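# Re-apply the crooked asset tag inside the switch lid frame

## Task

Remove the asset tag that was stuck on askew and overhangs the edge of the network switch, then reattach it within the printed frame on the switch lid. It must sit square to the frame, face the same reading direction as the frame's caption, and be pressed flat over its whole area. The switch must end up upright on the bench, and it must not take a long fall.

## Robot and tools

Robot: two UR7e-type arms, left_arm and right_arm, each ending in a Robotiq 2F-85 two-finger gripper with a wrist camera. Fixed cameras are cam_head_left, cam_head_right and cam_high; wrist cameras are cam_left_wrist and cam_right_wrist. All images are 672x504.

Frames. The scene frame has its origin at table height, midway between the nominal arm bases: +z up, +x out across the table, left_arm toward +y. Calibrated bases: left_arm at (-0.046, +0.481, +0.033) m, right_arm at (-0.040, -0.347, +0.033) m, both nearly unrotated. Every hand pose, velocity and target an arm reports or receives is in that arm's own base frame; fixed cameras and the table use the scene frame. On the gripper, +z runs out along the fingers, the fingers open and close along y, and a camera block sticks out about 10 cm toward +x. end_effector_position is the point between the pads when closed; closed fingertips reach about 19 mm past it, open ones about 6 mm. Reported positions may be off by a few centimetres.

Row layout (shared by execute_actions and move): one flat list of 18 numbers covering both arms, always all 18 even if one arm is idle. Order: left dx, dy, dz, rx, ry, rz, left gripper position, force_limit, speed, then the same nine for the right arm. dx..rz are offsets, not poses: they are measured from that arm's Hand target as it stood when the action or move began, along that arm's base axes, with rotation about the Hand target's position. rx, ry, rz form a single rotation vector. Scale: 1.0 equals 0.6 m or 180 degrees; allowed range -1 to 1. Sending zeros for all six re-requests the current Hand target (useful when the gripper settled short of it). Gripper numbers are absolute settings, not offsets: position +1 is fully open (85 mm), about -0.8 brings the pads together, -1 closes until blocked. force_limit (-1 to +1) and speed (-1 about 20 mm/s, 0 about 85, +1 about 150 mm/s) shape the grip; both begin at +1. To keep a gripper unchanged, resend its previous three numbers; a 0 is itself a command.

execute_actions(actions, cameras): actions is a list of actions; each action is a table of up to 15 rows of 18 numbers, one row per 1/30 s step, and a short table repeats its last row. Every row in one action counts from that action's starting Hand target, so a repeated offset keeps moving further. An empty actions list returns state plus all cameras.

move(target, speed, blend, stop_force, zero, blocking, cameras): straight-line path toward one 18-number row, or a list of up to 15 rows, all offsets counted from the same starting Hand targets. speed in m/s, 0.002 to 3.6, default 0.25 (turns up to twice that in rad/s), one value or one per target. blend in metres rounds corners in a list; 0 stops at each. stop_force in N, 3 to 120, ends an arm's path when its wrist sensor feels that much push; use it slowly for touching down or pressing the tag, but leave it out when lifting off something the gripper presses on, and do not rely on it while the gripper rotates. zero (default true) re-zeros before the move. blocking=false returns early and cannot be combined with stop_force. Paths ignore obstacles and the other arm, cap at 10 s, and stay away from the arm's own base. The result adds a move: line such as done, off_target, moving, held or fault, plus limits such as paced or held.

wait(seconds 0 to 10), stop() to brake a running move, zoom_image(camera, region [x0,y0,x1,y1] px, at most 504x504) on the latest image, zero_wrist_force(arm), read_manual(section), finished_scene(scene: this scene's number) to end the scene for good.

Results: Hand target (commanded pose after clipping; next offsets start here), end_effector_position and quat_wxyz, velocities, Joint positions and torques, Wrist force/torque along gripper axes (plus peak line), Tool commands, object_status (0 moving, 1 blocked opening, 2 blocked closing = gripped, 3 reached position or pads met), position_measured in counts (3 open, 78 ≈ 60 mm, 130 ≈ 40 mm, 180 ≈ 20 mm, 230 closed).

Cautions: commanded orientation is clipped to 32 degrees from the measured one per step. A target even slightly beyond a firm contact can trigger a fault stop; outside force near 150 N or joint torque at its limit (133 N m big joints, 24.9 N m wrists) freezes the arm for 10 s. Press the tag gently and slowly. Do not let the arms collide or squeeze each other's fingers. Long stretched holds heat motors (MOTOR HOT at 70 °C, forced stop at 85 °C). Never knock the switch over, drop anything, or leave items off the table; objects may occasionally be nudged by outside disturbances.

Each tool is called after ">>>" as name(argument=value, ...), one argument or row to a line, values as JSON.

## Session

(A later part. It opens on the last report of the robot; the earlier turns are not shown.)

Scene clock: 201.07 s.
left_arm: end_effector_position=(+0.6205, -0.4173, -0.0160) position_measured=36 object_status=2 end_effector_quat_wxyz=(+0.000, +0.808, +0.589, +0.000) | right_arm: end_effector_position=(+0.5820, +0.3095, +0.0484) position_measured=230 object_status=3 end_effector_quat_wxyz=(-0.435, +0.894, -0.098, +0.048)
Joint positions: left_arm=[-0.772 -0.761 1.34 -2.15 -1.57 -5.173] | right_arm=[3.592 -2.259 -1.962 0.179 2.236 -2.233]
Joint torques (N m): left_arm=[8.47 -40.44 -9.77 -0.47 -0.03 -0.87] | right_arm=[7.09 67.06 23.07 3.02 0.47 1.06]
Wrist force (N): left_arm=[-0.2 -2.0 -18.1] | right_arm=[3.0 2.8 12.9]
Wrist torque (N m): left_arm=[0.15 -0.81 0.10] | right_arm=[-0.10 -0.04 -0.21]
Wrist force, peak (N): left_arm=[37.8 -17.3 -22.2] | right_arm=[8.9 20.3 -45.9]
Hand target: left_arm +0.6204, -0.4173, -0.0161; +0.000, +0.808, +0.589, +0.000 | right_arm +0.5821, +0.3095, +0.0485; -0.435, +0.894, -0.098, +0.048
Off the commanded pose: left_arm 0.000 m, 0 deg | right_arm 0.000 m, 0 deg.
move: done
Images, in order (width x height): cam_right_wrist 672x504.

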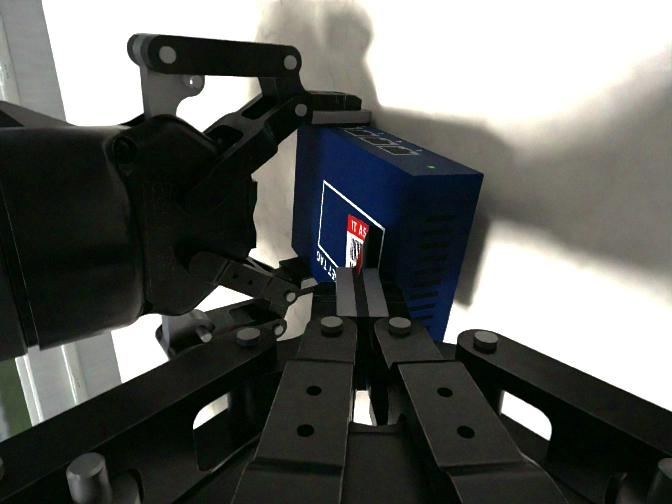

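>>> move(
  target=[0,0,0,0,0,0,-1,-1,-1,0.0025,0.011,0.035,0,0,0,-1,-1,-1],
  speed=0.02,
  cameras=["cam_right_wrist","cam_head_left"],
)

>>> zoom_image(
  camera="cam_right_wrist",
  region=[200, 100, 500, 350],
)

Scene clock: 209.47 s.
left_arm: end_effector_position=(+0.6204, -0.4173, -0.0161) position_measured=36 object_status=2 end_effector_quat_wxyz=(+0.000, +0.808, +0.589, +0.000) | right_arm: end_effector_position=(+0.5836, +0.3161, +0.0694) position_measured=230 object_status=3 end_effector_quat_wxyz=(-0.435, +0.894, -0.098, +0.048)
Joint positions: left_arm=[-0.771 -0.761 1.34 -2.15 -1.57 -5.173] | right_arm=[3.602 -2.218 -1.953 0.135 2.23 -2.223]
Joint torques (N m): left_arm=[0.23 -54.69 -7.96 -0.52 3.09 -0.67] | right_arm=[9.16 60.49 22.31 1.52 -0.34 1.18]
Wrist force (N): left_arm=[-2.7 2.1 -11.9] | right_arm=[0.1 -1.0 1.2]
Wrist torque (N m): left_arm=[0.30 -0.56 -0.12] | right_arm=[-0.12 -0.01 -0.25]
Wrist force, peak (N): left_arm=[1.4 -2.1 -23.7] | right_arm=[1.3 4.3 18.2]
Hand target: left_arm +0.6204, -0.4173, -0.0161; +0.000, +0.808, +0.589, +0.000 | right_arm +0.5836, +0.3161, +0.0695; -0.435, +0.894, -0.098, +0.048
Off the commanded pose: left_arm 0.000 m, 0 deg | right_arm 0.000 m, 0 deg.
move: done
Images, in order (width x height): cam_head_left 672x504, cam_right_wrist 672x504.

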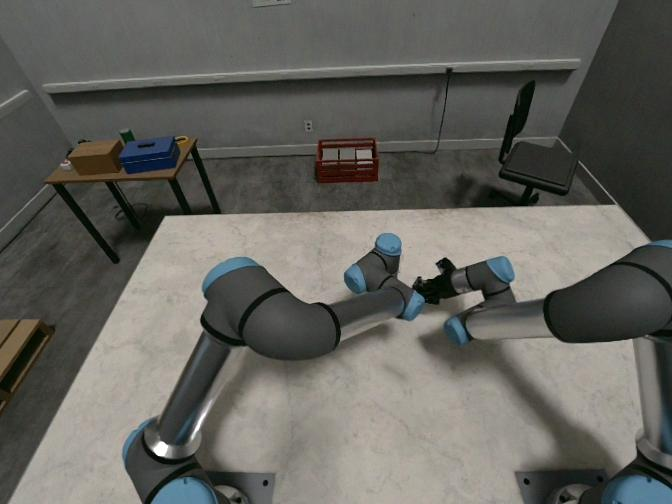

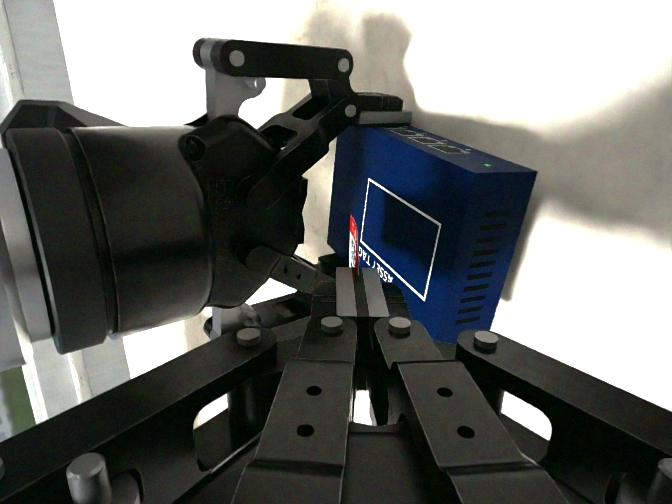

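Scaled by 1.680.

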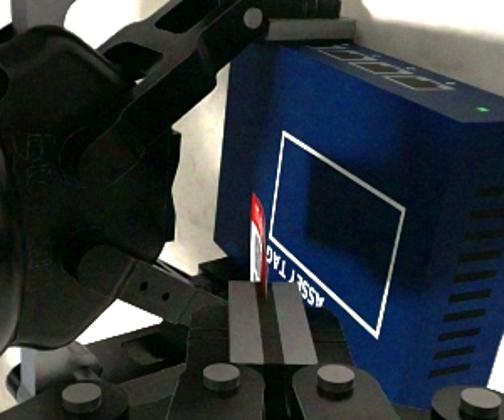

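>>> move(
  target=[
    [0,0,0,0,0,0,-1,-1,-1,-0.05,-0.17,0.05,0,0,0,-1,-1,-1],
    [0,0,0,0,0,0,-1,-1,-1,-0.139,-0.327,0.12,0,0,0,-1,-1,-1],
  ],
  speed=0.15,
  blend=[0.02,0],
  cameras=["cam_right_wrist","cam_high","cam_left_wrist"],
)

>>> zoom_image(
  camera="cam_right_wrist",
  region=[150, 0, 550, 300],
)

Scene clock: 216.33 s.
left_arm: end_effector_position=(+0.6204, -0.4173, -0.0161) position_measured=36 object_status=2 end_effector_quat_wxyz=(+0.000, +0.808, +0.589, +0.000) | right_arm: end_effector_position=(+0.5002, +0.1200, +0.1415) position_measured=230 object_status=3 end_effector_quat_wxyz=(-0.435, +0.894, -0.098, +0.048)
Joint positions: left_arm=[-0.771 -0.761 1.34 -2.15 -1.57 -5.173] | right_arm=[3.265 -1.841 -2.219 -0.246 2.406 -2.617]
Joint torques (N m): left_arm=[-2.96 -58.17 -11.4 -0.81 3.31 -0.43] | right_arm=[-8.91 44.36 9.42 1.35 2.88 -1.7]
Wrist force (N): left_arm=[-2.0 1.7 -12.2] | right_arm=[0.5 -1.8 0.9]
Wrist torque (N m): left_arm=[0.28 -0.61 -0.14] | right_arm=[-0.15 -0.09 -0.16]
Wrist force, peak (N): left_arm=[-2.7 2.0 -13.4] | right_arm=[-0.2 -2.1 2.0]
Hand target: left_arm +0.6204, -0.4173, -0.0161; +0.000, +0.808, +0.589, +0.000 | right_arm +0.5002, +0.1199, +0.1415; -0.435, +0.894, -0.098, +0.048
Off the commanded pose: left_arm 0.000 m, 0 deg | right_arm 0.000 m, 0 deg.
move: done
Images, in order (width x height): cam_high 672x504, cam_left_wrist 672x504, cam_right_wrist 672x504.

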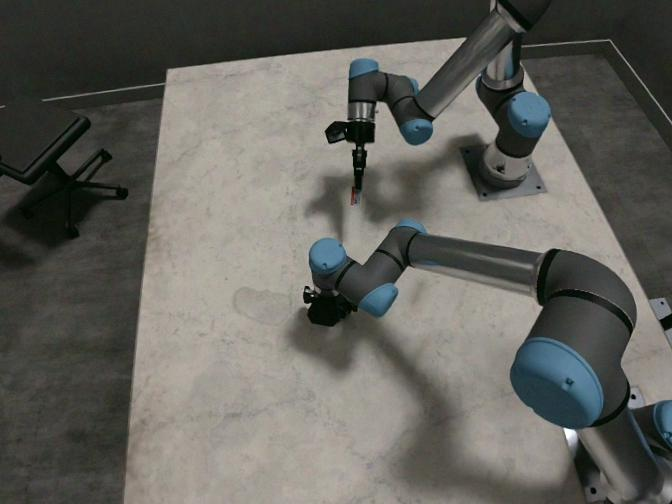

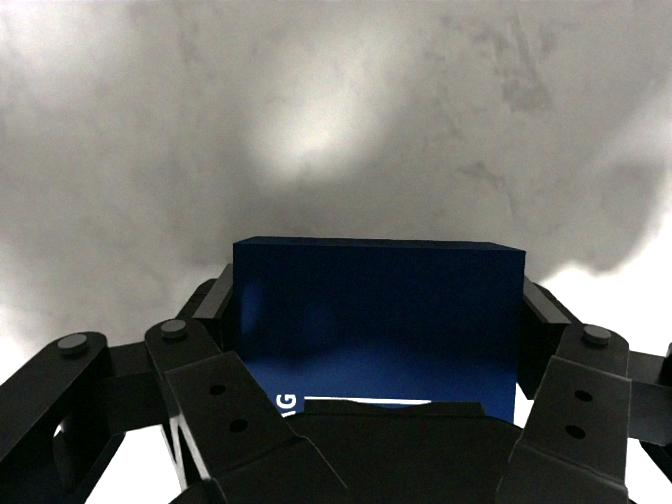

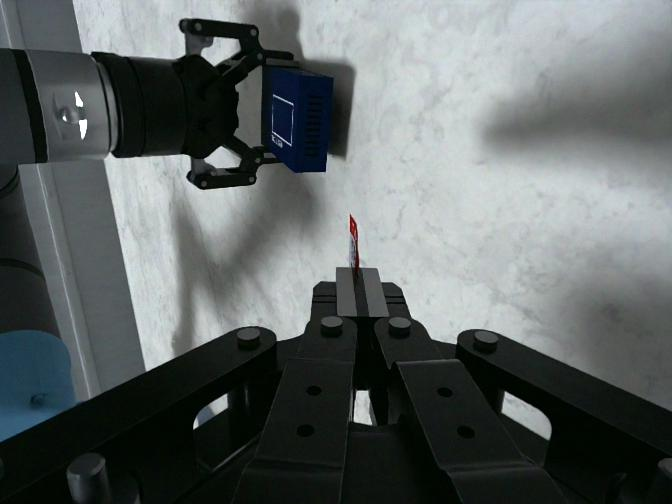

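Scaled by 1.260.

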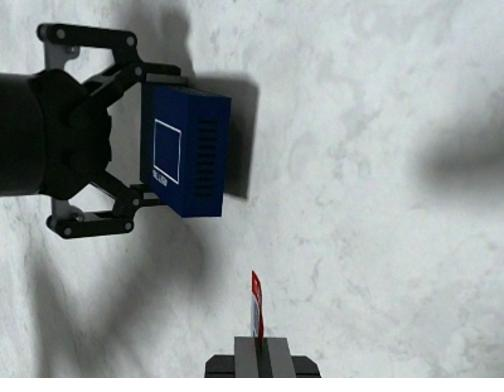

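>>> move(
  target=[
    [0,0,0.12,0,0,0,-1,-1,-1,0,0,0,0,0,0,-1,-1,-1],
    [-0.05,0.02,0.12,0,0,-0.4,-1,-1,-1,0,0,0,0,0,0,-1,-1,-1],
    [-0.1167,0.0283,0.12,0,0,-0.8,-1,-1,-1,0,0,0,0,0,0,-1,-1,-1],
  ],
  speed=[0.08,0.3,0.3],
  blend=[0.005,0.02,0],
)

>>> move(
  target=[0,0,0,0,0,-0.4106,-1,-1,-1,0,0,0,0,0,0,-1,-1,-1],
  speed=0.3,
)

>>> move(
  target=[0,0,0,-0.047,0.0688,0,-1,-1,-1,0,0,0,0,0,0,-1,-1,-1],
  speed=0.2,
  cameras=["all"],
)

>>> zoom_image(
  camera="cam_right_wrist",
  region=[100, 0, 500, 300],
)

Scene clock: 252.30 s.
left_arm: end_effector_position=(+0.5504, -0.4003, +0.0559) position_measured=36 object_status=2 end_effector_quat_wxyz=(+0.000, +0.810, -0.587, +0.000) | right_arm: end_effector_position=(+0.5002, +0.1199, +0.1415) position_measured=230 object_status=3 end_effector_quat_wxyz=(-0.435, +0.894, -0.098, +0.048)
Joint positions: left_arm=[-0.826 -0.99 1.539 -2.121 -1.571 -2.714] | right_arm=[3.265 -1.841 -2.219 -0.247 2.406 -2.617]
Joint torques (N m): left_arm=[-6.23 -62.06 -15.07 -4.73 -2.78 1.81] | right_arm=[-9.77 44.76 22.42 1.37 2.89 -1.89]
Wrist force (N): left_arm=[2.9 -0.3 2.8] | right_arm=[0.3 -1.5 0.8]
Wrist torque (N m): left_arm=[-0.07 -0.62 -0.25] | right_arm=[-0.13 -0.06 -0.15]
Wrist force, peak (N): left_arm=[-2.6 1.7 -12.6] | right_arm=[0.7 -2.1 0.7]
Hand target: left_arm +0.5504, -0.4003, +0.0559; +0.000, +0.810, -0.587, +0.000 | right_arm +0.5002, +0.1199, +0.1415; -0.435, +0.894, -0.098, +0.048
Off the commanded pose: left_arm 0.000 m, 0 deg | right_arm 0.000 m, 0 deg.
move: done

Scene clock: 255.13 s.
left_arm: end_effector_position=(+0.5504, -0.4003, +0.0559) position_measured=36 object_status=2 end_effector_quat_wxyz=(+0.000, -0.295, +0.956, +0.000) | right_arm: end_effector_position=(+0.5002, +0.1199, +0.1415) position_measured=230 object_status=3 end_effector_quat_wxyz=(-0.435, +0.894, -0.098, +0.048)
Joint positions: left_arm=[-0.826 -0.99 1.539 -2.12 -1.571 -1.424] | right_arm=[3.265 -1.841 -2.219 -0.247 2.406 -2.617]
Joint torques (N m): left_arm=[6.19 -48.17 -27.78 -1.26 -2.7 1.87] | right_arm=[-8.55 44.88 22.57 1.34 2.96 -1.56]
Wrist force (N): left_arm=[2.9 -0.2 3.3] | right_arm=[0.2 -0.8 1.6]
Wrist torque (N m): left_arm=[-0.05 -0.61 -0.25] | right_arm=[-0.12 -0.05 -0.16]
Wrist force, peak (N): left_arm=[3.1 -0.1 3.4] | right_arm=[0.5 -1.8 0.9]
Hand target: left_arm +0.5504, -0.4003, +0.0559; +0.000, -0.295, +0.956, +0.000 | right_arm +0.5002, +0.1199, +0.1415; -0.435, +0.894, -0.098, +0.048
Off the commanded pose: left_arm 0.000 m, 0 deg | right_arm 0.000 m, 0 deg.
move: done

Scene clock: 256.40 s.
left_arm: end_effector_position=(+0.5504, -0.4003, +0.0559) position_measured=36 object_status=2 end_effector_quat_wxyz=(-0.125, -0.292, +0.947, -0.038) | right_arm: end_effector_position=(+0.5002, +0.1199, +0.1415) position_measured=230 object_status=3 end_effector_quat_wxyz=(-0.435, +0.894, -0.098, +0.048)
Joint positions: left_arm=[-0.73 -0.934 1.451 -2.023 -1.825 -1.32] | right_arm=[3.265 -1.841 -2.219 -0.247 2.406 -2.617]
Joint torques (N m): left_arm=[6.48 -51.26 -29.13 -1.13 -3.2 2.2] | right_arm=[-8.69 44.85 23.81 1.54 2.97 -1.79]
Wrist force (N): left_arm=[2.3 0.0 2.6] | right_arm=[0.5 -1.1 1.2]
Wrist torque (N m): left_arm=[-0.02 -0.57 -0.21] | right_arm=[-0.16 -0.09 -0.16]
Wrist force, peak (N): left_arm=[3.2 -0.5 3.2] | right_arm=[0.6 -2.0 1.0]
Hand target: left_arm +0.5504, -0.4003, +0.0559; -0.125, -0.292, +0.947, -0.038 | right_arm +0.5002, +0.1199, +0.1415; -0.435, +0.894, -0.098, +0.048
Off the commanded pose: left_arm 0.000 m, 0 deg | right_arm 0.000 m, 0 deg.
move: done

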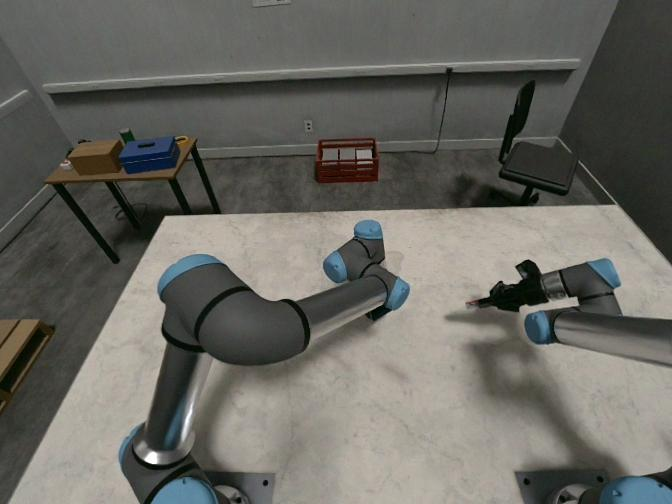

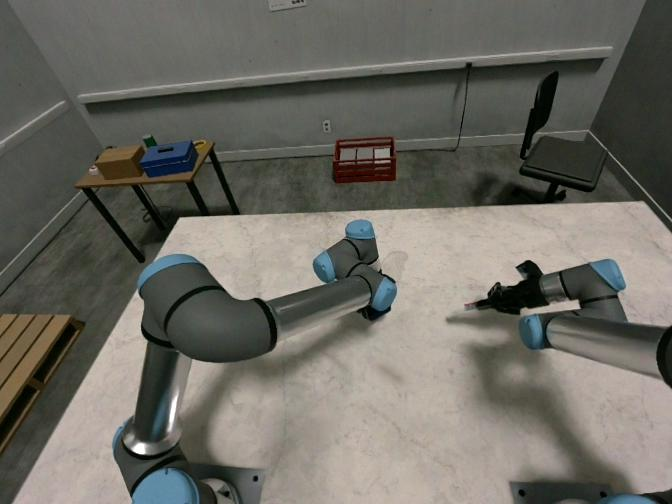

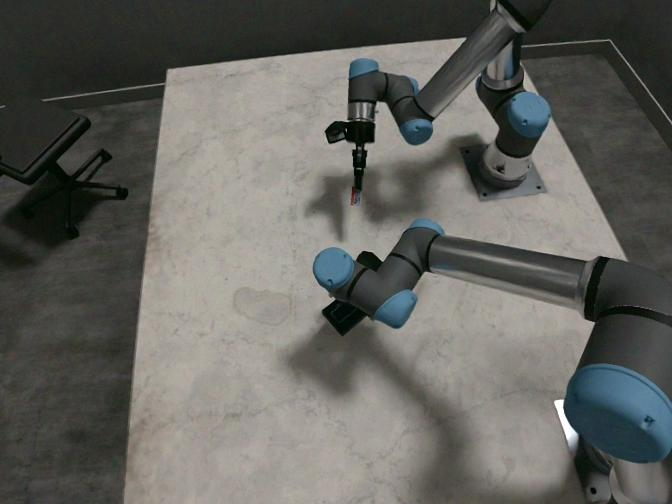

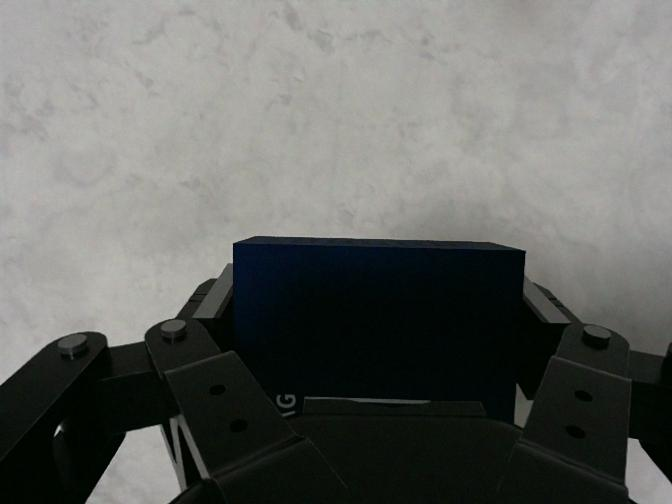

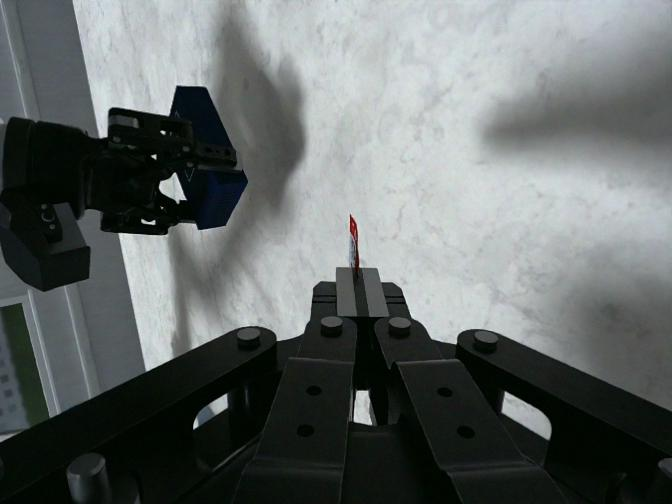

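Scaled by 1.260.

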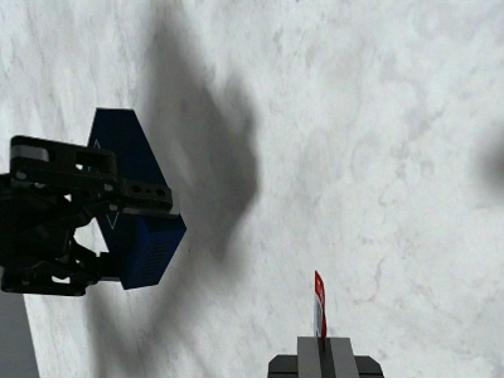

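>>> move(
  target=[0,0,-0.035,0,0,0,-1,-1,-1,0,0,0,0,0,0,-1,-1,-1],
  speed=0.06,
)

>>> move(
  target=[0,0,-0.06,0,0,0,-1,-1,-1,0,0,0,0,0,0,-1,-1,-1],
  speed=0.01,
  stop_force=5,
  cameras=["cam_right_wrist","cam_left_wrist"],
)

>>> zoom_image(
  camera="cam_right_wrist",
  region=[100, 40, 300, 240],
)

Scene clock: 261.77 s.
left_arm: end_effector_position=(+0.5504, -0.4003, +0.0350) position_measured=36 object_status=2 end_effector_quat_wxyz=(-0.125, -0.292, +0.947, -0.038) | right_arm: end_effector_position=(+0.5002, +0.1199, +0.1415) position_measured=230 object_status=3 end_effector_quat_wxyz=(-0.435, +0.894, -0.098, +0.048)
Joint positions: left_arm=[-0.73 -0.909 1.468 -2.065 -1.825 -1.319] | right_arm=[3.265 -1.841 -2.219 -0.247 2.406 -2.617]
Joint torques (N m): left_arm=[5.77 -51.04 -14.53 -4.82 -3.39 1.21] | right_arm=[-8.05 44.32 22.72 1.59 2.94 -1.7]
Wrist force (N): left_arm=[2.2 -0.2 3.0] | right_arm=[0.5 -0.6 1.4]
Wrist torque (N m): left_arm=[-0.07 -0.56 -0.19] | right_arm=[-0.09 -0.09 -0.14]
Wrist force, peak (N): left_arm=[2.0 -0.2 3.5] | right_arm=[0.3 -1.9 0.9]
Hand target: left_arm +0.5504, -0.4003, +0.0349; -0.125, -0.292, +0.947, -0.038 | right_arm +0.5002, +0.1199, +0.1415; -0.435, +0.894, -0.098, +0.048
Off the commanded pose: left_arm 0.000 m, 0 deg | right_arm 0.000 m, 0 deg.
move: done

Scene clock: 266.23 s.
left_arm: end_effector_position=(+0.5504, -0.4003, -0.0011) position_measured=36 object_status=2 end_effector_quat_wxyz=(-0.125, -0.292, +0.947, -0.038) | right_arm: end_effector_position=(+0.5002, +0.1199, +0.1415) position_measured=230 object_status=3 end_effector_quat_wxyz=(-0.435, +0.894, -0.098, +0.048)
Joint positions: left_arm=[-0.73 -0.861 1.492 -2.137 -1.825 -1.319] | right_arm=[3.265 -1.841 -2.219 -0.247 2.406 -2.617]
Joint torques (N m): left_arm=[6.06 -51.65 -13.66 -4.55 -3.32 -1.2] | right_arm=[-8.74 44.62 22.08 1.58 2.98 -1.7]
Wrist force (N): left_arm=[2.1 -0.2 2.8] | right_arm=[0.1 -0.8 1.3]
Wrist torque (N m): left_arm=[-0.05 -0.53 -0.20] | right_arm=[-0.13 -0.02 -0.15]
Wrist force, peak (N): left_arm=[2.4 -0.4 3.1] | right_arm=[0.6 -1.8 1.1]
Hand target: left_arm +0.5504, -0.4003, -0.0011; -0.125, -0.292, +0.947, -0.038 | right_arm +0.5002, +0.1199, +0.1415; -0.435, +0.894, -0.098, +0.048
Off the commanded pose: left_arm 0.000 m, 0 deg | right_arm 0.000 m, 0 deg.
move: done
Images, in order (width x height): cam_left_wrist 672x504, cam_right_wrist 672x504.

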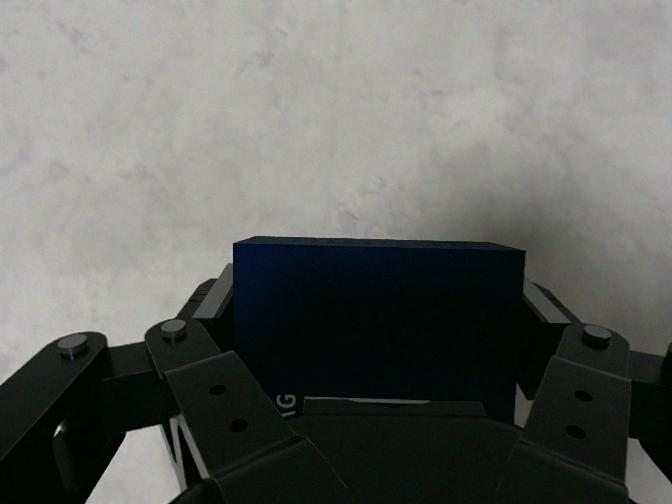

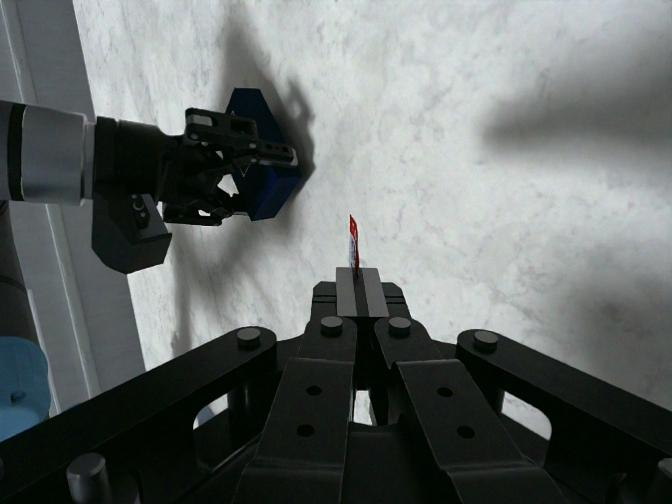

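Scaled by 2.520.

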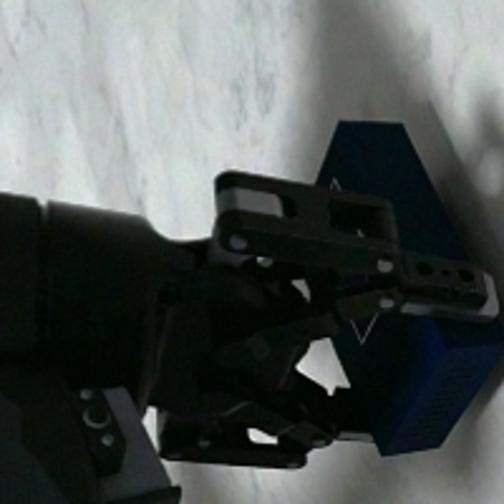

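>>> move(
  target=[0,0,-0.03,0,0,0,-1,-1,-1,0,0,0,0,0,0,-1,-1,-1],
  speed=0.008,
  stop_force=5,
  cameras=["cam_right_wrist"],
)

>>> zoom_image(
  camera="cam_right_wrist",
  region=[100, 40, 350, 240],
)

Scene clock: 272.87 s.
left_arm: end_effector_position=(+0.5504, -0.4003, -0.0181) position_measured=36 object_status=2 end_effector_quat_wxyz=(-0.125, -0.292, +0.947, -0.038) | right_arm: end_effector_position=(+0.5002, +0.1199, +0.1415) position_measured=230 object_status=3 end_effector_quat_wxyz=(-0.435, +0.894, -0.098, +0.048)
Joint positions: left_arm=[-0.73 -0.837 1.5 -2.17 -1.825 -1.319] | right_arm=[3.265 -1.841 -2.219 -0.247 2.406 -2.617]
Joint torques (N m): left_arm=[5.31 -63.44 -24.77 -1.3 1.04 -0.28] | right_arm=[-8.1 44.27 22.02 1.76 2.77 -1.65]
Wrist force (N): left_arm=[3.5 2.7 -1.6] | right_arm=[0.6 -1.5 0.7]
Wrist torque (N m): left_arm=[0.04 -0.64 -0.22] | right_arm=[-0.13 -0.11 -0.15]
Wrist force, peak (N): left_arm=[7.5 7.0 -10.8] | right_arm=[0.6 -1.9 1.1]
Hand target: left_arm +0.5504, -0.4003, -0.0181; -0.125, -0.292, +0.947, -0.038 (not the last commanded pose) | right_arm +0.5002, +0.1199, +0.1415; -0.435, +0.894, -0.098, +0.048
Off the commanded pose: left_arm 0.001 m, 0 deg | right_arm 0.000 m, 0 deg.
move: contact (left_arm)
Images, in order (width x height): cam_right_wrist 672x504.

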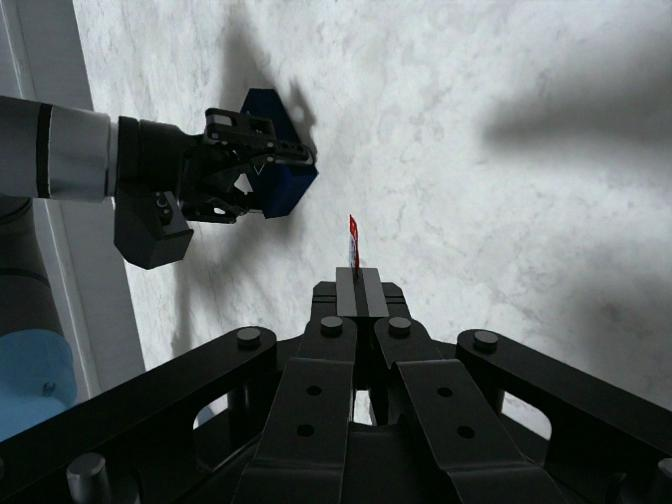

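Scaled by 2.016.

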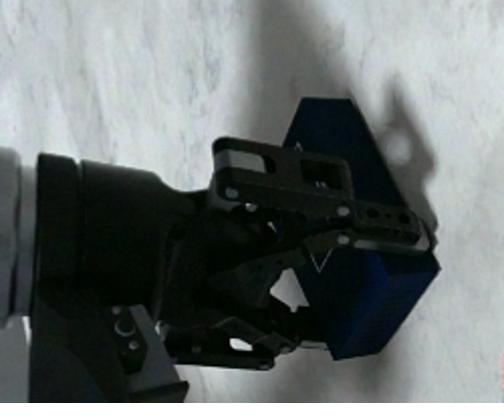

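>>> move(
  target=[0,0,0,0,0,0,1,-1,-1,0,0,0,0,0,0,-1,-1,-1],
  speed=0.1,
)

>>> move(
  target=[
    [0,0,0.1,0,0,0,1,-1,-1,0,0,0,0,0,0,-1,-1,-1],
    [0,0,0.3667,0.047,-0.0688,0,1,-1,-1,0,0,0,0,0,0,-1,-1,-1],
  ],
  speed=[0.08,0.25],
  blend=[0.01,0],
  cameras=["cam_right_wrist","cam_left_wrist"],
)

Scene clock: 286.67 s.
left_arm: end_effector_position=(+0.5504, -0.4003, -0.0181) position_measured=3 object_status=0 end_effector_quat_wxyz=(-0.125, -0.292, +0.947, -0.038) | right_arm: end_effector_position=(+0.5002, +0.1199, +0.1415) position_measured=230 object_status=3 end_effector_quat_wxyz=(-0.435, +0.894, -0.098, +0.048)
Joint positions: left_arm=[-0.73 -0.837 1.5 -2.17 -1.825 -1.319] | right_arm=[3.265 -1.841 -2.219 -0.247 2.406 -2.617]
Joint torques (N m): left_arm=[4.24 -63.91 -25.05 -1.69 0.17 0.85] | right_arm=[-7.3 44.61 23.28 1.81 2.61 -1.41]
Wrist force (N): left_arm=[3.1 0.1 -0.4] | right_arm=[0.3 -1.5 0.9]
Wrist torque (N m): left_arm=[-0.02 -0.68 -0.21] | right_arm=[-0.10 -0.05 -0.15]
Wrist force, peak (N): left_arm=[4.0 3.0 -1.9] | right_arm=[0.5 -1.7 1.1]
Hand target: left_arm +0.5504, -0.4003, -0.0181; -0.125, -0.292, +0.947, -0.038 | right_arm +0.5002, +0.1199, +0.1415; -0.435, +0.894, -0.098, +0.048
Off the commanded pose: left_arm 0.000 m, 0 deg | right_arm 0.000 m, 0 deg.
move: done

Scene clock: 288.70 s.
left_arm: end_effector_position=(+0.5504, -0.4003, +0.2018) position_measured=3 object_status=3 end_effector_quat_wxyz=(+0.000, -0.295, +0.956, +0.000) | right_arm: end_effector_position=(+0.5002, +0.1199, +0.1415) position_measured=230 object_status=3 end_effector_quat_wxyz=(-0.435, +0.894, -0.098, +0.048)
Joint positions: left_arm=[-0.826 -1.12 1.341 -1.792 -1.571 -1.424] | right_arm=[3.265 -1.841 -2.219 -0.247 2.406 -2.617]
Joint torques (N m): left_arm=[-6.7 -56.81 -30.52 -0.9 2.06 -2.05] | right_arm=[-7.09 44.92 22.53 1.76 2.76 -1.6]
Wrist force (N): left_arm=[3.0 -0.4 0.3] | right_arm=[0.1 -1.8 0.5]
Wrist torque (N m): left_arm=[-0.10 -0.76 -0.09] | right_arm=[-0.15 -0.03 -0.16]
Wrist force, peak (N): left_arm=[3.5 -0.1 -1.8] | right_arm=[0.4 -1.8 0.9]
Hand target: left_arm +0.5504, -0.4003, +0.2019; +0.000, -0.295, +0.956, +0.000 | right_arm +0.5002, +0.1199, +0.1415; -0.435, +0.894, -0.098, +0.048
Off the commanded pose: left_arm 0.000 m, 0 deg | right_arm 0.000 m, 0 deg.
move: done
Images, in order (width x height): cam_left_wrist 672x504, cam_right_wrist 672x504.

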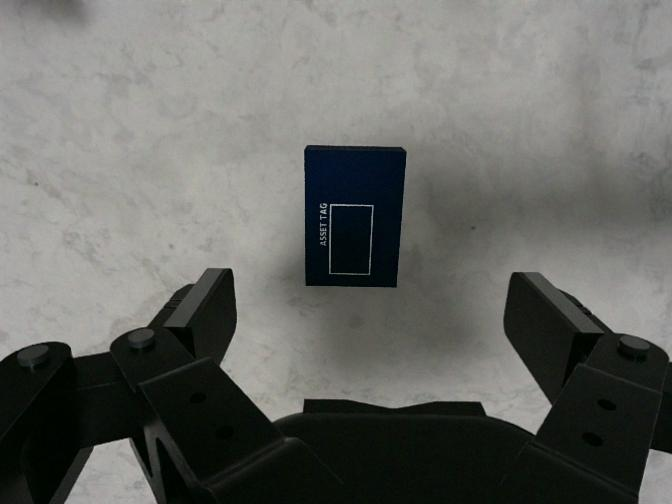

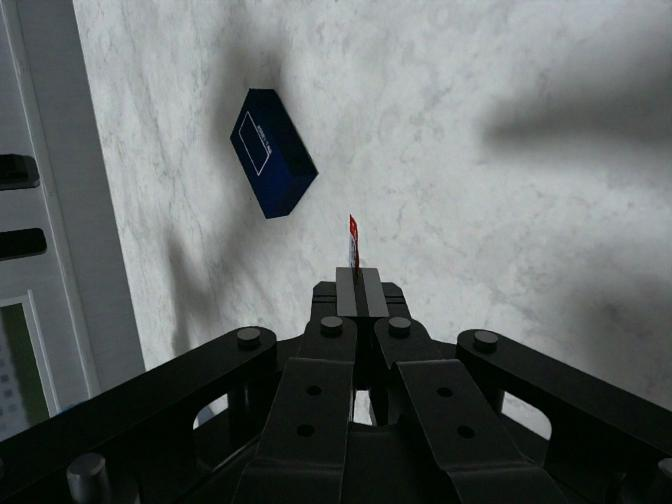

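>>> move(
  target=[
    [0.115,0.0863,-0.02,0,0,0.5,1,-1,-1,0,0,0,0,0,0,-1,-1,-1],
    [0.115,0.0863,-0.02,0,0,0.9956,1,-1,-1,0,0,0,0,0,0,-1,-1,-1],
  ],
  speed=0.5,
  blend=[0.03,0],
)

>>> move(
  target=[0,0,0,0,0,0,1,-1,-1,0.1138,0.5228,-0.1125,0,0,-0.2522,-1,-1,-1],
  speed=0.2,
  cameras=["cam_right_wrist","cam_left_wrist","cam_high"],
)

>>> zoom_image(
  camera="cam_left_wrist",
  region=[250, 150, 450, 350],
)

Scene clock: 310.37 s.
left_arm: end_effector_position=(+0.6194, -0.3485, +0.1899) position_measured=3 object_status=3 end_effector_quat_wxyz=(+0.000, +0.958, +0.288, +0.000) | right_arm: end_effector_position=(+0.5002, +0.1199, +0.1415) position_measured=230 object_status=3 end_effector_quat_wxyz=(-0.435, +0.894, -0.098, +0.048)
Joint positions: left_arm=[-0.701 -1.041 1.252 -1.783 -1.571 -4.427] | right_arm=[3.265 -1.841 -2.219 -0.247 2.406 -2.617]
Joint torques (N m): left_arm=[-6.4 -60.81 -16.38 -0.95 2.29 -1.94] | right_arm=[-7.44 45.27 22.92 1.87 2.66 -1.38]
Wrist force (N): left_arm=[3.0 -0.3 0.0] | right_arm=[0.4 -1.4 0.9]
Wrist torque (N m): left_arm=[-0.07 -0.78 -0.09] | right_arm=[-0.11 -0.07 -0.15]
Wrist force, peak (N): left_arm=[3.3 -0.1 0.6] | right_arm=[0.3 -1.9 1.1]
Hand target: left_arm +0.6194, -0.3485, +0.1899; +0.000, +0.958, +0.288, +0.000 | right_arm +0.5002, +0.1199, +0.1415; -0.435, +0.894, -0.098, +0.048
Off the commanded pose: left_arm 0.000 m, 0 deg | right_arm 0.000 m, 0 deg.
move: done

Scene clock: 313.00 s.
left_arm: end_effector_position=(+0.6194, -0.3485, +0.1899) position_measured=3 object_status=3 end_effector_quat_wxyz=(+0.000, +0.958, +0.288, +0.000) | right_arm: end_effector_position=(+0.5684, +0.4336, +0.0740) position_measured=230 object_status=3 end_effector_quat_wxyz=(-0.383, +0.787, -0.435, +0.212)
Joint positions: left_arm=[-0.701 -1.041 1.252 -1.783 -1.571 -4.427] | right_arm=[4.092 -2.205 -2.031 0.392 1.266 -1.323]
Joint torques (N m): left_arm=[-6.21 -60.65 -16.77 -0.95 2.28 -2.08] | right_arm=[9.13 31.18 20.6 1.57 -2.05 1.04]
Wrist force (N): left_arm=[3.0 -0.1 0.5] | right_arm=[0.1 -1.1 0.8]
Wrist torque (N m): left_arm=[-0.03 -0.78 -0.09] | right_arm=[-0.12 -0.01 -0.26]
Wrist force, peak (N): left_arm=[3.3 -0.4 0.3] | right_arm=[-1.3 -1.8 1.4]
Hand target: left_arm +0.6194, -0.3485, +0.1899; +0.000, +0.958, +0.288, +0.000 | right_arm +0.5684, +0.4336, +0.0740; -0.383, +0.787, -0.435, +0.212
Off the commanded pose: left_arm 0.000 m, 0 deg | right_arm 0.000 m, 0 deg.
move: done
Images, in order (width x height): cam_high 672x504, cam_left_wrist 672x504, cam_right_wrist 672x504.

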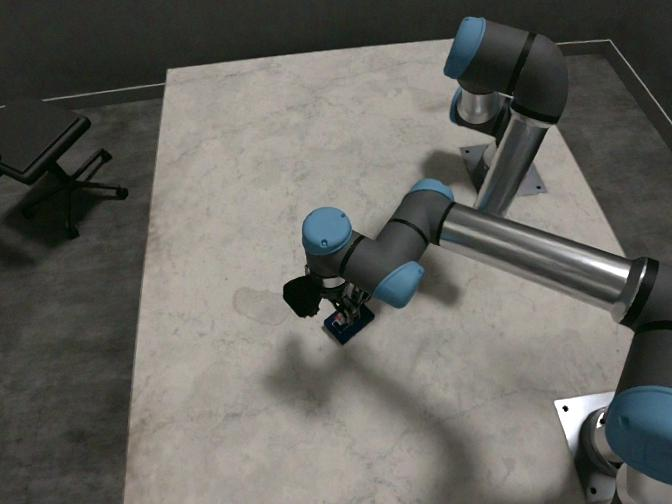

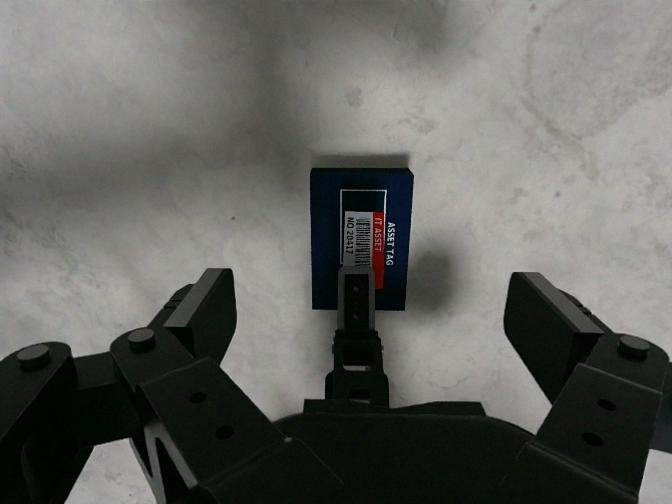

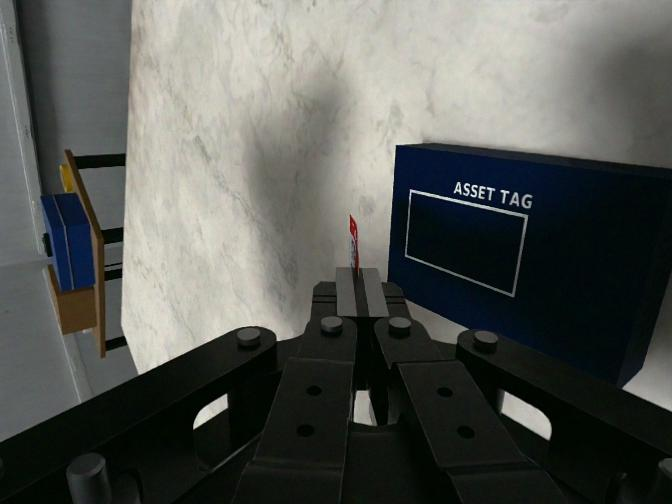

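Scaled by 2.520.

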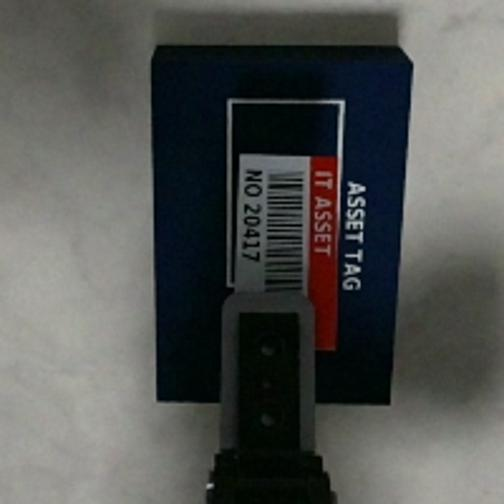

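>>> move(
  target=[0,0,0,0,0,0,1,-1,-1,0.0035,-0.0025,-0.05,0,0,0.0067,-1,-1,-1],
  speed=0.08,
  cameras=["cam_right_wrist","cam_left_wrist"],
)

>>> zoom_image(
  camera="cam_left_wrist",
  region=[290, 170, 430, 310],
)

>>> zoom_image(
  camera="cam_right_wrist",
  region=[300, 100, 500, 300],
)

Scene clock: 339.63 s.
left_arm: end_effector_position=(+0.6194, -0.3485, +0.1899) position_measured=3 object_status=3 end_effector_quat_wxyz=(+0.000, +0.958, +0.288, +0.000) | right_arm: end_effector_position=(+0.5705, +0.4321, +0.0441) position_measured=230 object_status=3 end_effector_quat_wxyz=(-0.385, +0.791, -0.427, +0.208)
Joint positions: left_arm=[-0.701 -1.041 1.252 -1.783 -1.571 -4.427] | right_arm=[4.079 -2.278 -2.024 0.464 1.292 -1.345]
Joint torques (N m): left_arm=[-6.07 -60.6 -17.26 -0.99 2.2 -2.04] | right_arm=[-8.45 32.58 20.22 5.2 1.25 -1.71]
Wrist force (N): left_arm=[3.0 -0.5 0.2] | right_arm=[-0.3 -1.6 0.6]
Wrist torque (N m): left_arm=[-0.10 -0.76 -0.09] | right_arm=[-0.07 0.03 -0.17]
Wrist force, peak (N): left_arm=[3.4 -0.2 0.2] | right_arm=[0.3 -2.1 -0.2]
Hand target: left_arm +0.6194, -0.3485, +0.1899; +0.000, +0.958, +0.288, +0.000 | right_arm +0.5705, +0.4321, +0.0440; -0.385, +0.791, -0.427, +0.208
Off the commanded pose: left_arm 0.000 m, 0 deg | right_arm 0.000 m, 0 deg.
move: done
Images, in order (width x height): cam_left_wrist 672x504, cam_right_wrist 672x504.

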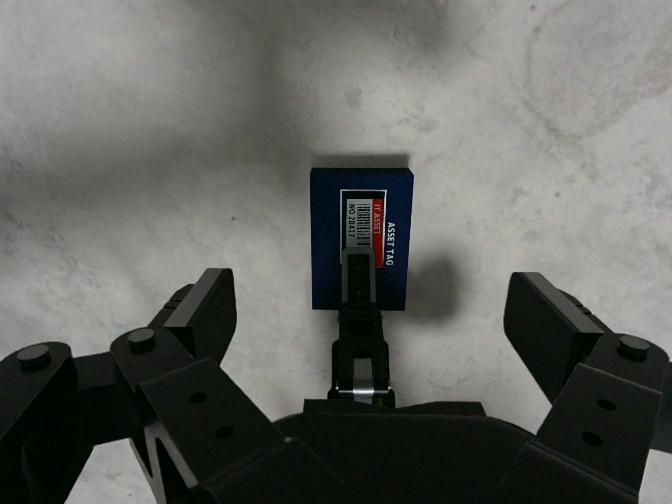

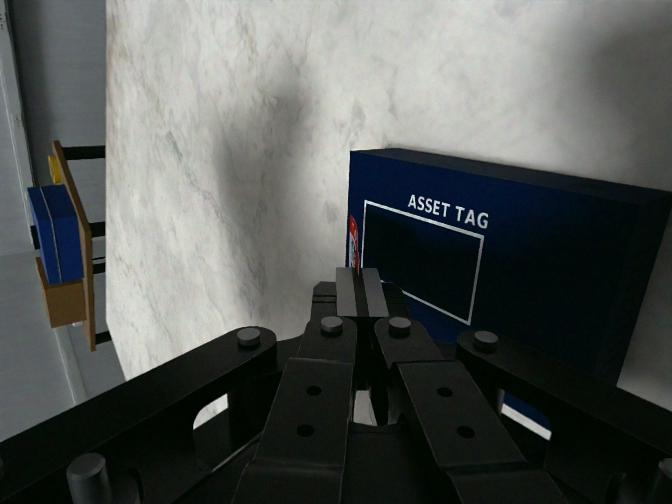

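Scaled by 3.600.

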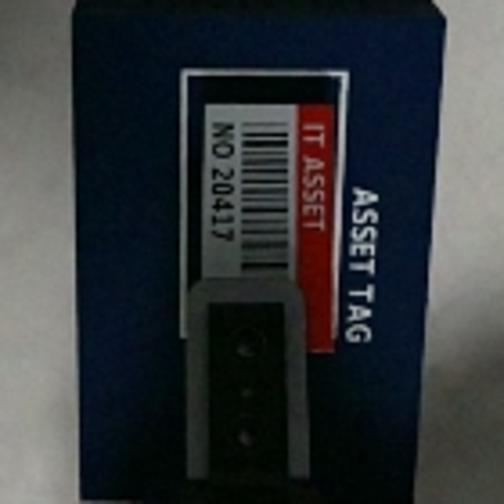

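Scaled by 2.520.

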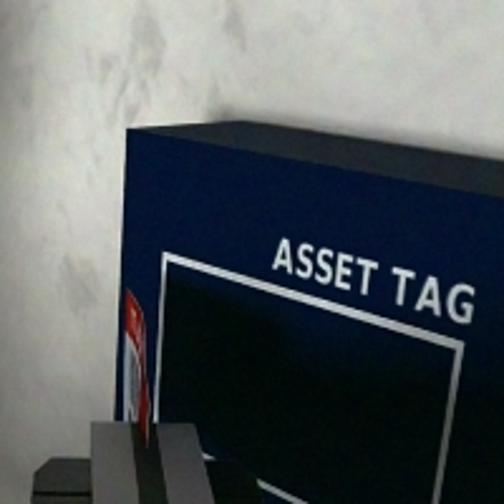

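>>> move(
  target=[
    [0,0,0,0,0,0,1,-1,-1,0.0013,0.0009,-0.01,0,0,0.0044,-1,-1,-1],
    [0,0,0,0,0,0,1,-1,-1,-0.009,-0.0062,-0.0392,0.0249,-0.0368,0.0044,-1,-1,-1],
  ],
  speed=0.03,
  cameras=["cam_right_wrist","cam_left_wrist"],
)

>>> zoom_image(
  camera="cam_left_wrist",
  region=[290, 170, 430, 310],
)

>>> zoom_image(
  camera="cam_right_wrist",
  region=[270, 130, 470, 330],
)

Scene clock: 381.93 s.
left_arm: end_effector_position=(+0.6194, -0.3485, +0.1899) position_measured=3 object_status=3 end_effector_quat_wxyz=(+0.000, +0.958, +0.288, +0.000) | right_arm: end_effector_position=(+0.5651, +0.4284, +0.0205) position_measured=230 object_status=3 end_effector_quat_wxyz=(-0.441, +0.765, -0.406, +0.234)
Joint positions: left_arm=[-0.701 -1.041 1.252 -1.783 -1.571 -4.427] | right_arm=[4.092 -2.417 -2.043 0.765 1.265 -1.386]
Joint torques (N m): left_arm=[-5.79 -60.45 -17.02 -1.08 2.19 -1.95] | right_arm=[10.12 33.77 0.6 5 -1.75 -1.91]
Wrist force (N): left_arm=[2.7 -0.1 0.5] | right_arm=[0.0 -2.0 0.6]
Wrist torque (N m): left_arm=[-0.03 -0.73 -0.09] | right_arm=[-0.12 0.00 -0.17]
Wrist force, peak (N): left_arm=[3.4 -0.4 0.4] | right_arm=[-0.3 -2.1 0.5]
Hand target: left_arm +0.6194, -0.3485, +0.1899; +0.000, +0.958, +0.288, +0.000 | right_arm +0.5651, +0.4284, +0.0205; -0.441, +0.765, -0.406, +0.234
Off the commanded pose: left_arm 0.000 m, 0 deg | right_arm 0.000 m, 0 deg.
move: done
Images, in order (width x height): cam_left_wrist 672x504, cam_right_wrist 672x504.

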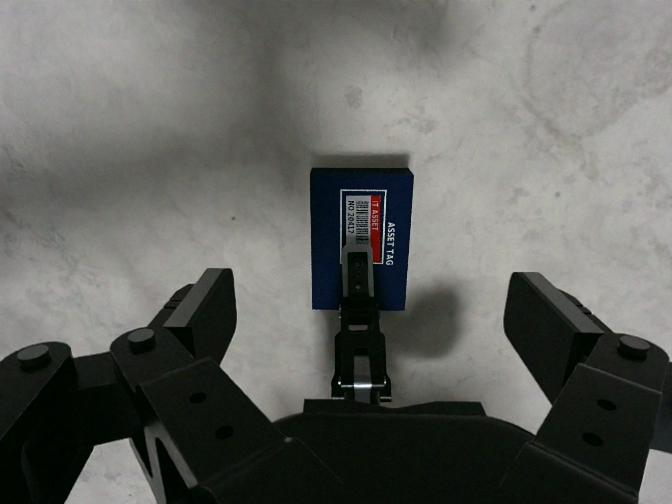

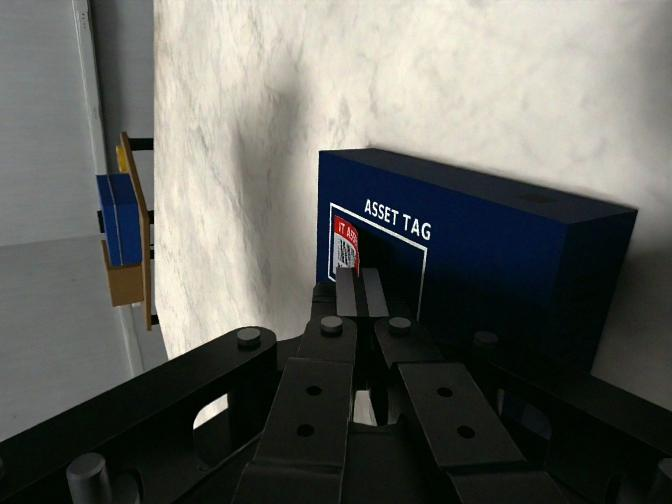

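Scaled by 3.600.

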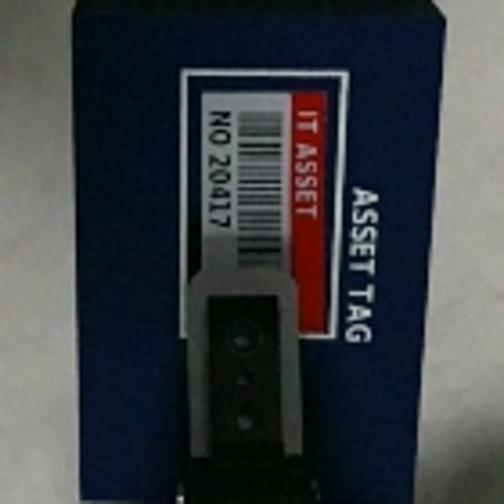

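Scaled by 2.520.

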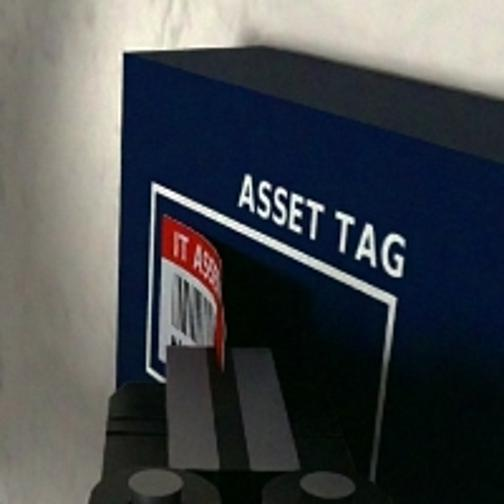

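>>> move(
  target=[0,0,0,0,0,0,-1,0,0,0,0,0,0,0,0,-1,-1,-1],
)

>>> move(
  target=[
    [-0.0168,-0.0343,-0.1,0,0,0,-1,0,0,0,0,0,0,0,0,-1,-1,-1],
    [-0.0168,-0.0343,-0.26,0,0,0,-1,0,0,0,0,0,0,0,0,-1,-1,-1],
  ],
  speed=[0.15,0.08],
  stop_force=8,
  cameras=["cam_right_wrist","cam_left_wrist"],
)

>>> zoom_image(
  camera="cam_left_wrist",
  region=[270, 150, 470, 350],
)

Scene clock: 396.50 s.
left_arm: end_effector_position=(+0.6194, -0.3485, +0.1899) position_measured=232 object_status=3 end_effector_quat_wxyz=(+0.000, +0.958, +0.288, +0.000) | right_arm: end_effector_position=(+0.5651, +0.4284, +0.0205) position_measured=230 object_status=3 end_effector_quat_wxyz=(-0.441, +0.765, -0.406, +0.234)
Joint positions: left_arm=[-0.701 -1.041 1.252 -1.783 -1.571 -4.427] | right_arm=[4.092 -2.417 -2.043 0.765 1.265 -1.386]
Joint torques (N m): left_arm=[-5.81 -60.58 -17.07 -1 2.22 -1.84] | right_arm=[9.9 32.72 2.18 4.95 -1.98 -1.71]
Wrist force (N): left_arm=[2.8 -0.1 0.3] | right_arm=[-0.1 -1.9 0.8]
Wrist torque (N m): left_arm=[-0.04 -0.74 -0.09] | right_arm=[-0.09 0.01 -0.18]
Wrist force, peak (N): left_arm=[3.3 -0.3 0.5] | right_arm=[0.0 -2.2 0.6]
Hand target: left_arm +0.6194, -0.3485, +0.1899; +0.000, +0.958, +0.288, +0.000 | right_arm +0.5651, +0.4284, +0.0205; -0.441, +0.765, -0.406, +0.234
Off the commanded pose: left_arm 0.000 m, 0 deg | right_arm 0.000 m, 0 deg.
move: done

Scene clock: 399.27 s.
left_arm: end_effector_position=(+0.6093, -0.3691, +0.0339) position_measured=232 object_status=3 end_effector_quat_wxyz=(+0.000, +0.958, +0.288, +0.000) | right_arm: end_effector_position=(+0.5651, +0.4284, +0.0205) position_measured=230 object_status=3 end_effector_quat_wxyz=(-0.441, +0.765, -0.406, +0.234)
Joint positions: left_arm=[-0.733 -0.898 1.444 -2.118 -1.571 -4.459] | right_arm=[4.092 -2.417 -2.043 0.765 1.265 -1.386]
Joint torques (N m): left_arm=[2.15 -49.46 -13.88 -4.29 2.36 0] | right_arm=[9.58 33.17 3.12 4.86 -1.7 -1.69]
Wrist force (N): left_arm=[2.6 -0.3 0.1] | right_arm=[-0.2 -1.3 0.9]
Wrist torque (N m): left_arm=[-0.07 -0.69 -0.08] | right_arm=[-0.08 0.02 -0.18]
Wrist force, peak (N): left_arm=[3.4 -0.5 -1.1] | right_arm=[-0.1 -2.2 0.6]
Hand target: left_arm +0.6093, -0.3691, +0.0339; +0.000, +0.958, +0.288, +0.000 | right_arm +0.5651, +0.4284, +0.0205; -0.441, +0.765, -0.406, +0.234
Off the commanded pose: left_arm 0.000 m, 0 deg | right_arm 0.000 m, 0 deg.
move: done
Images, in order (width x height): cam_left_wrist 672x504, cam_right_wrist 672x504.

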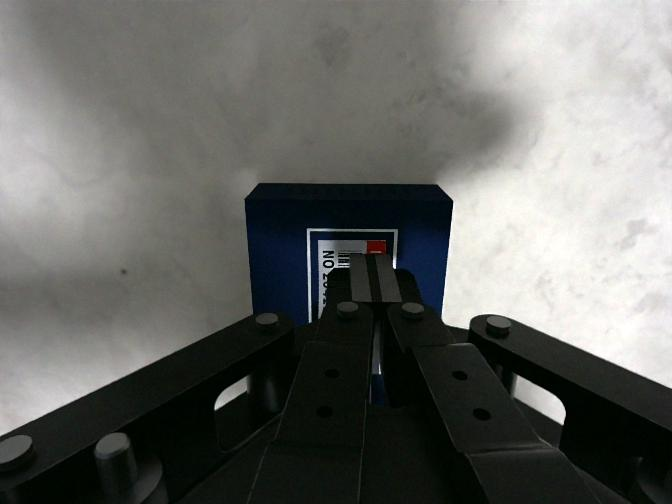

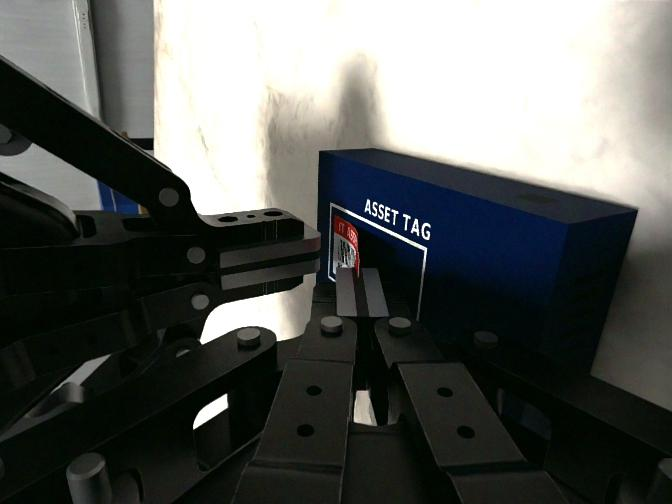

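Scaled by 2.520.

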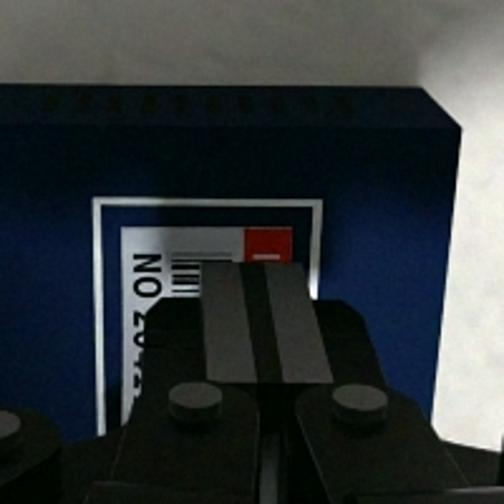

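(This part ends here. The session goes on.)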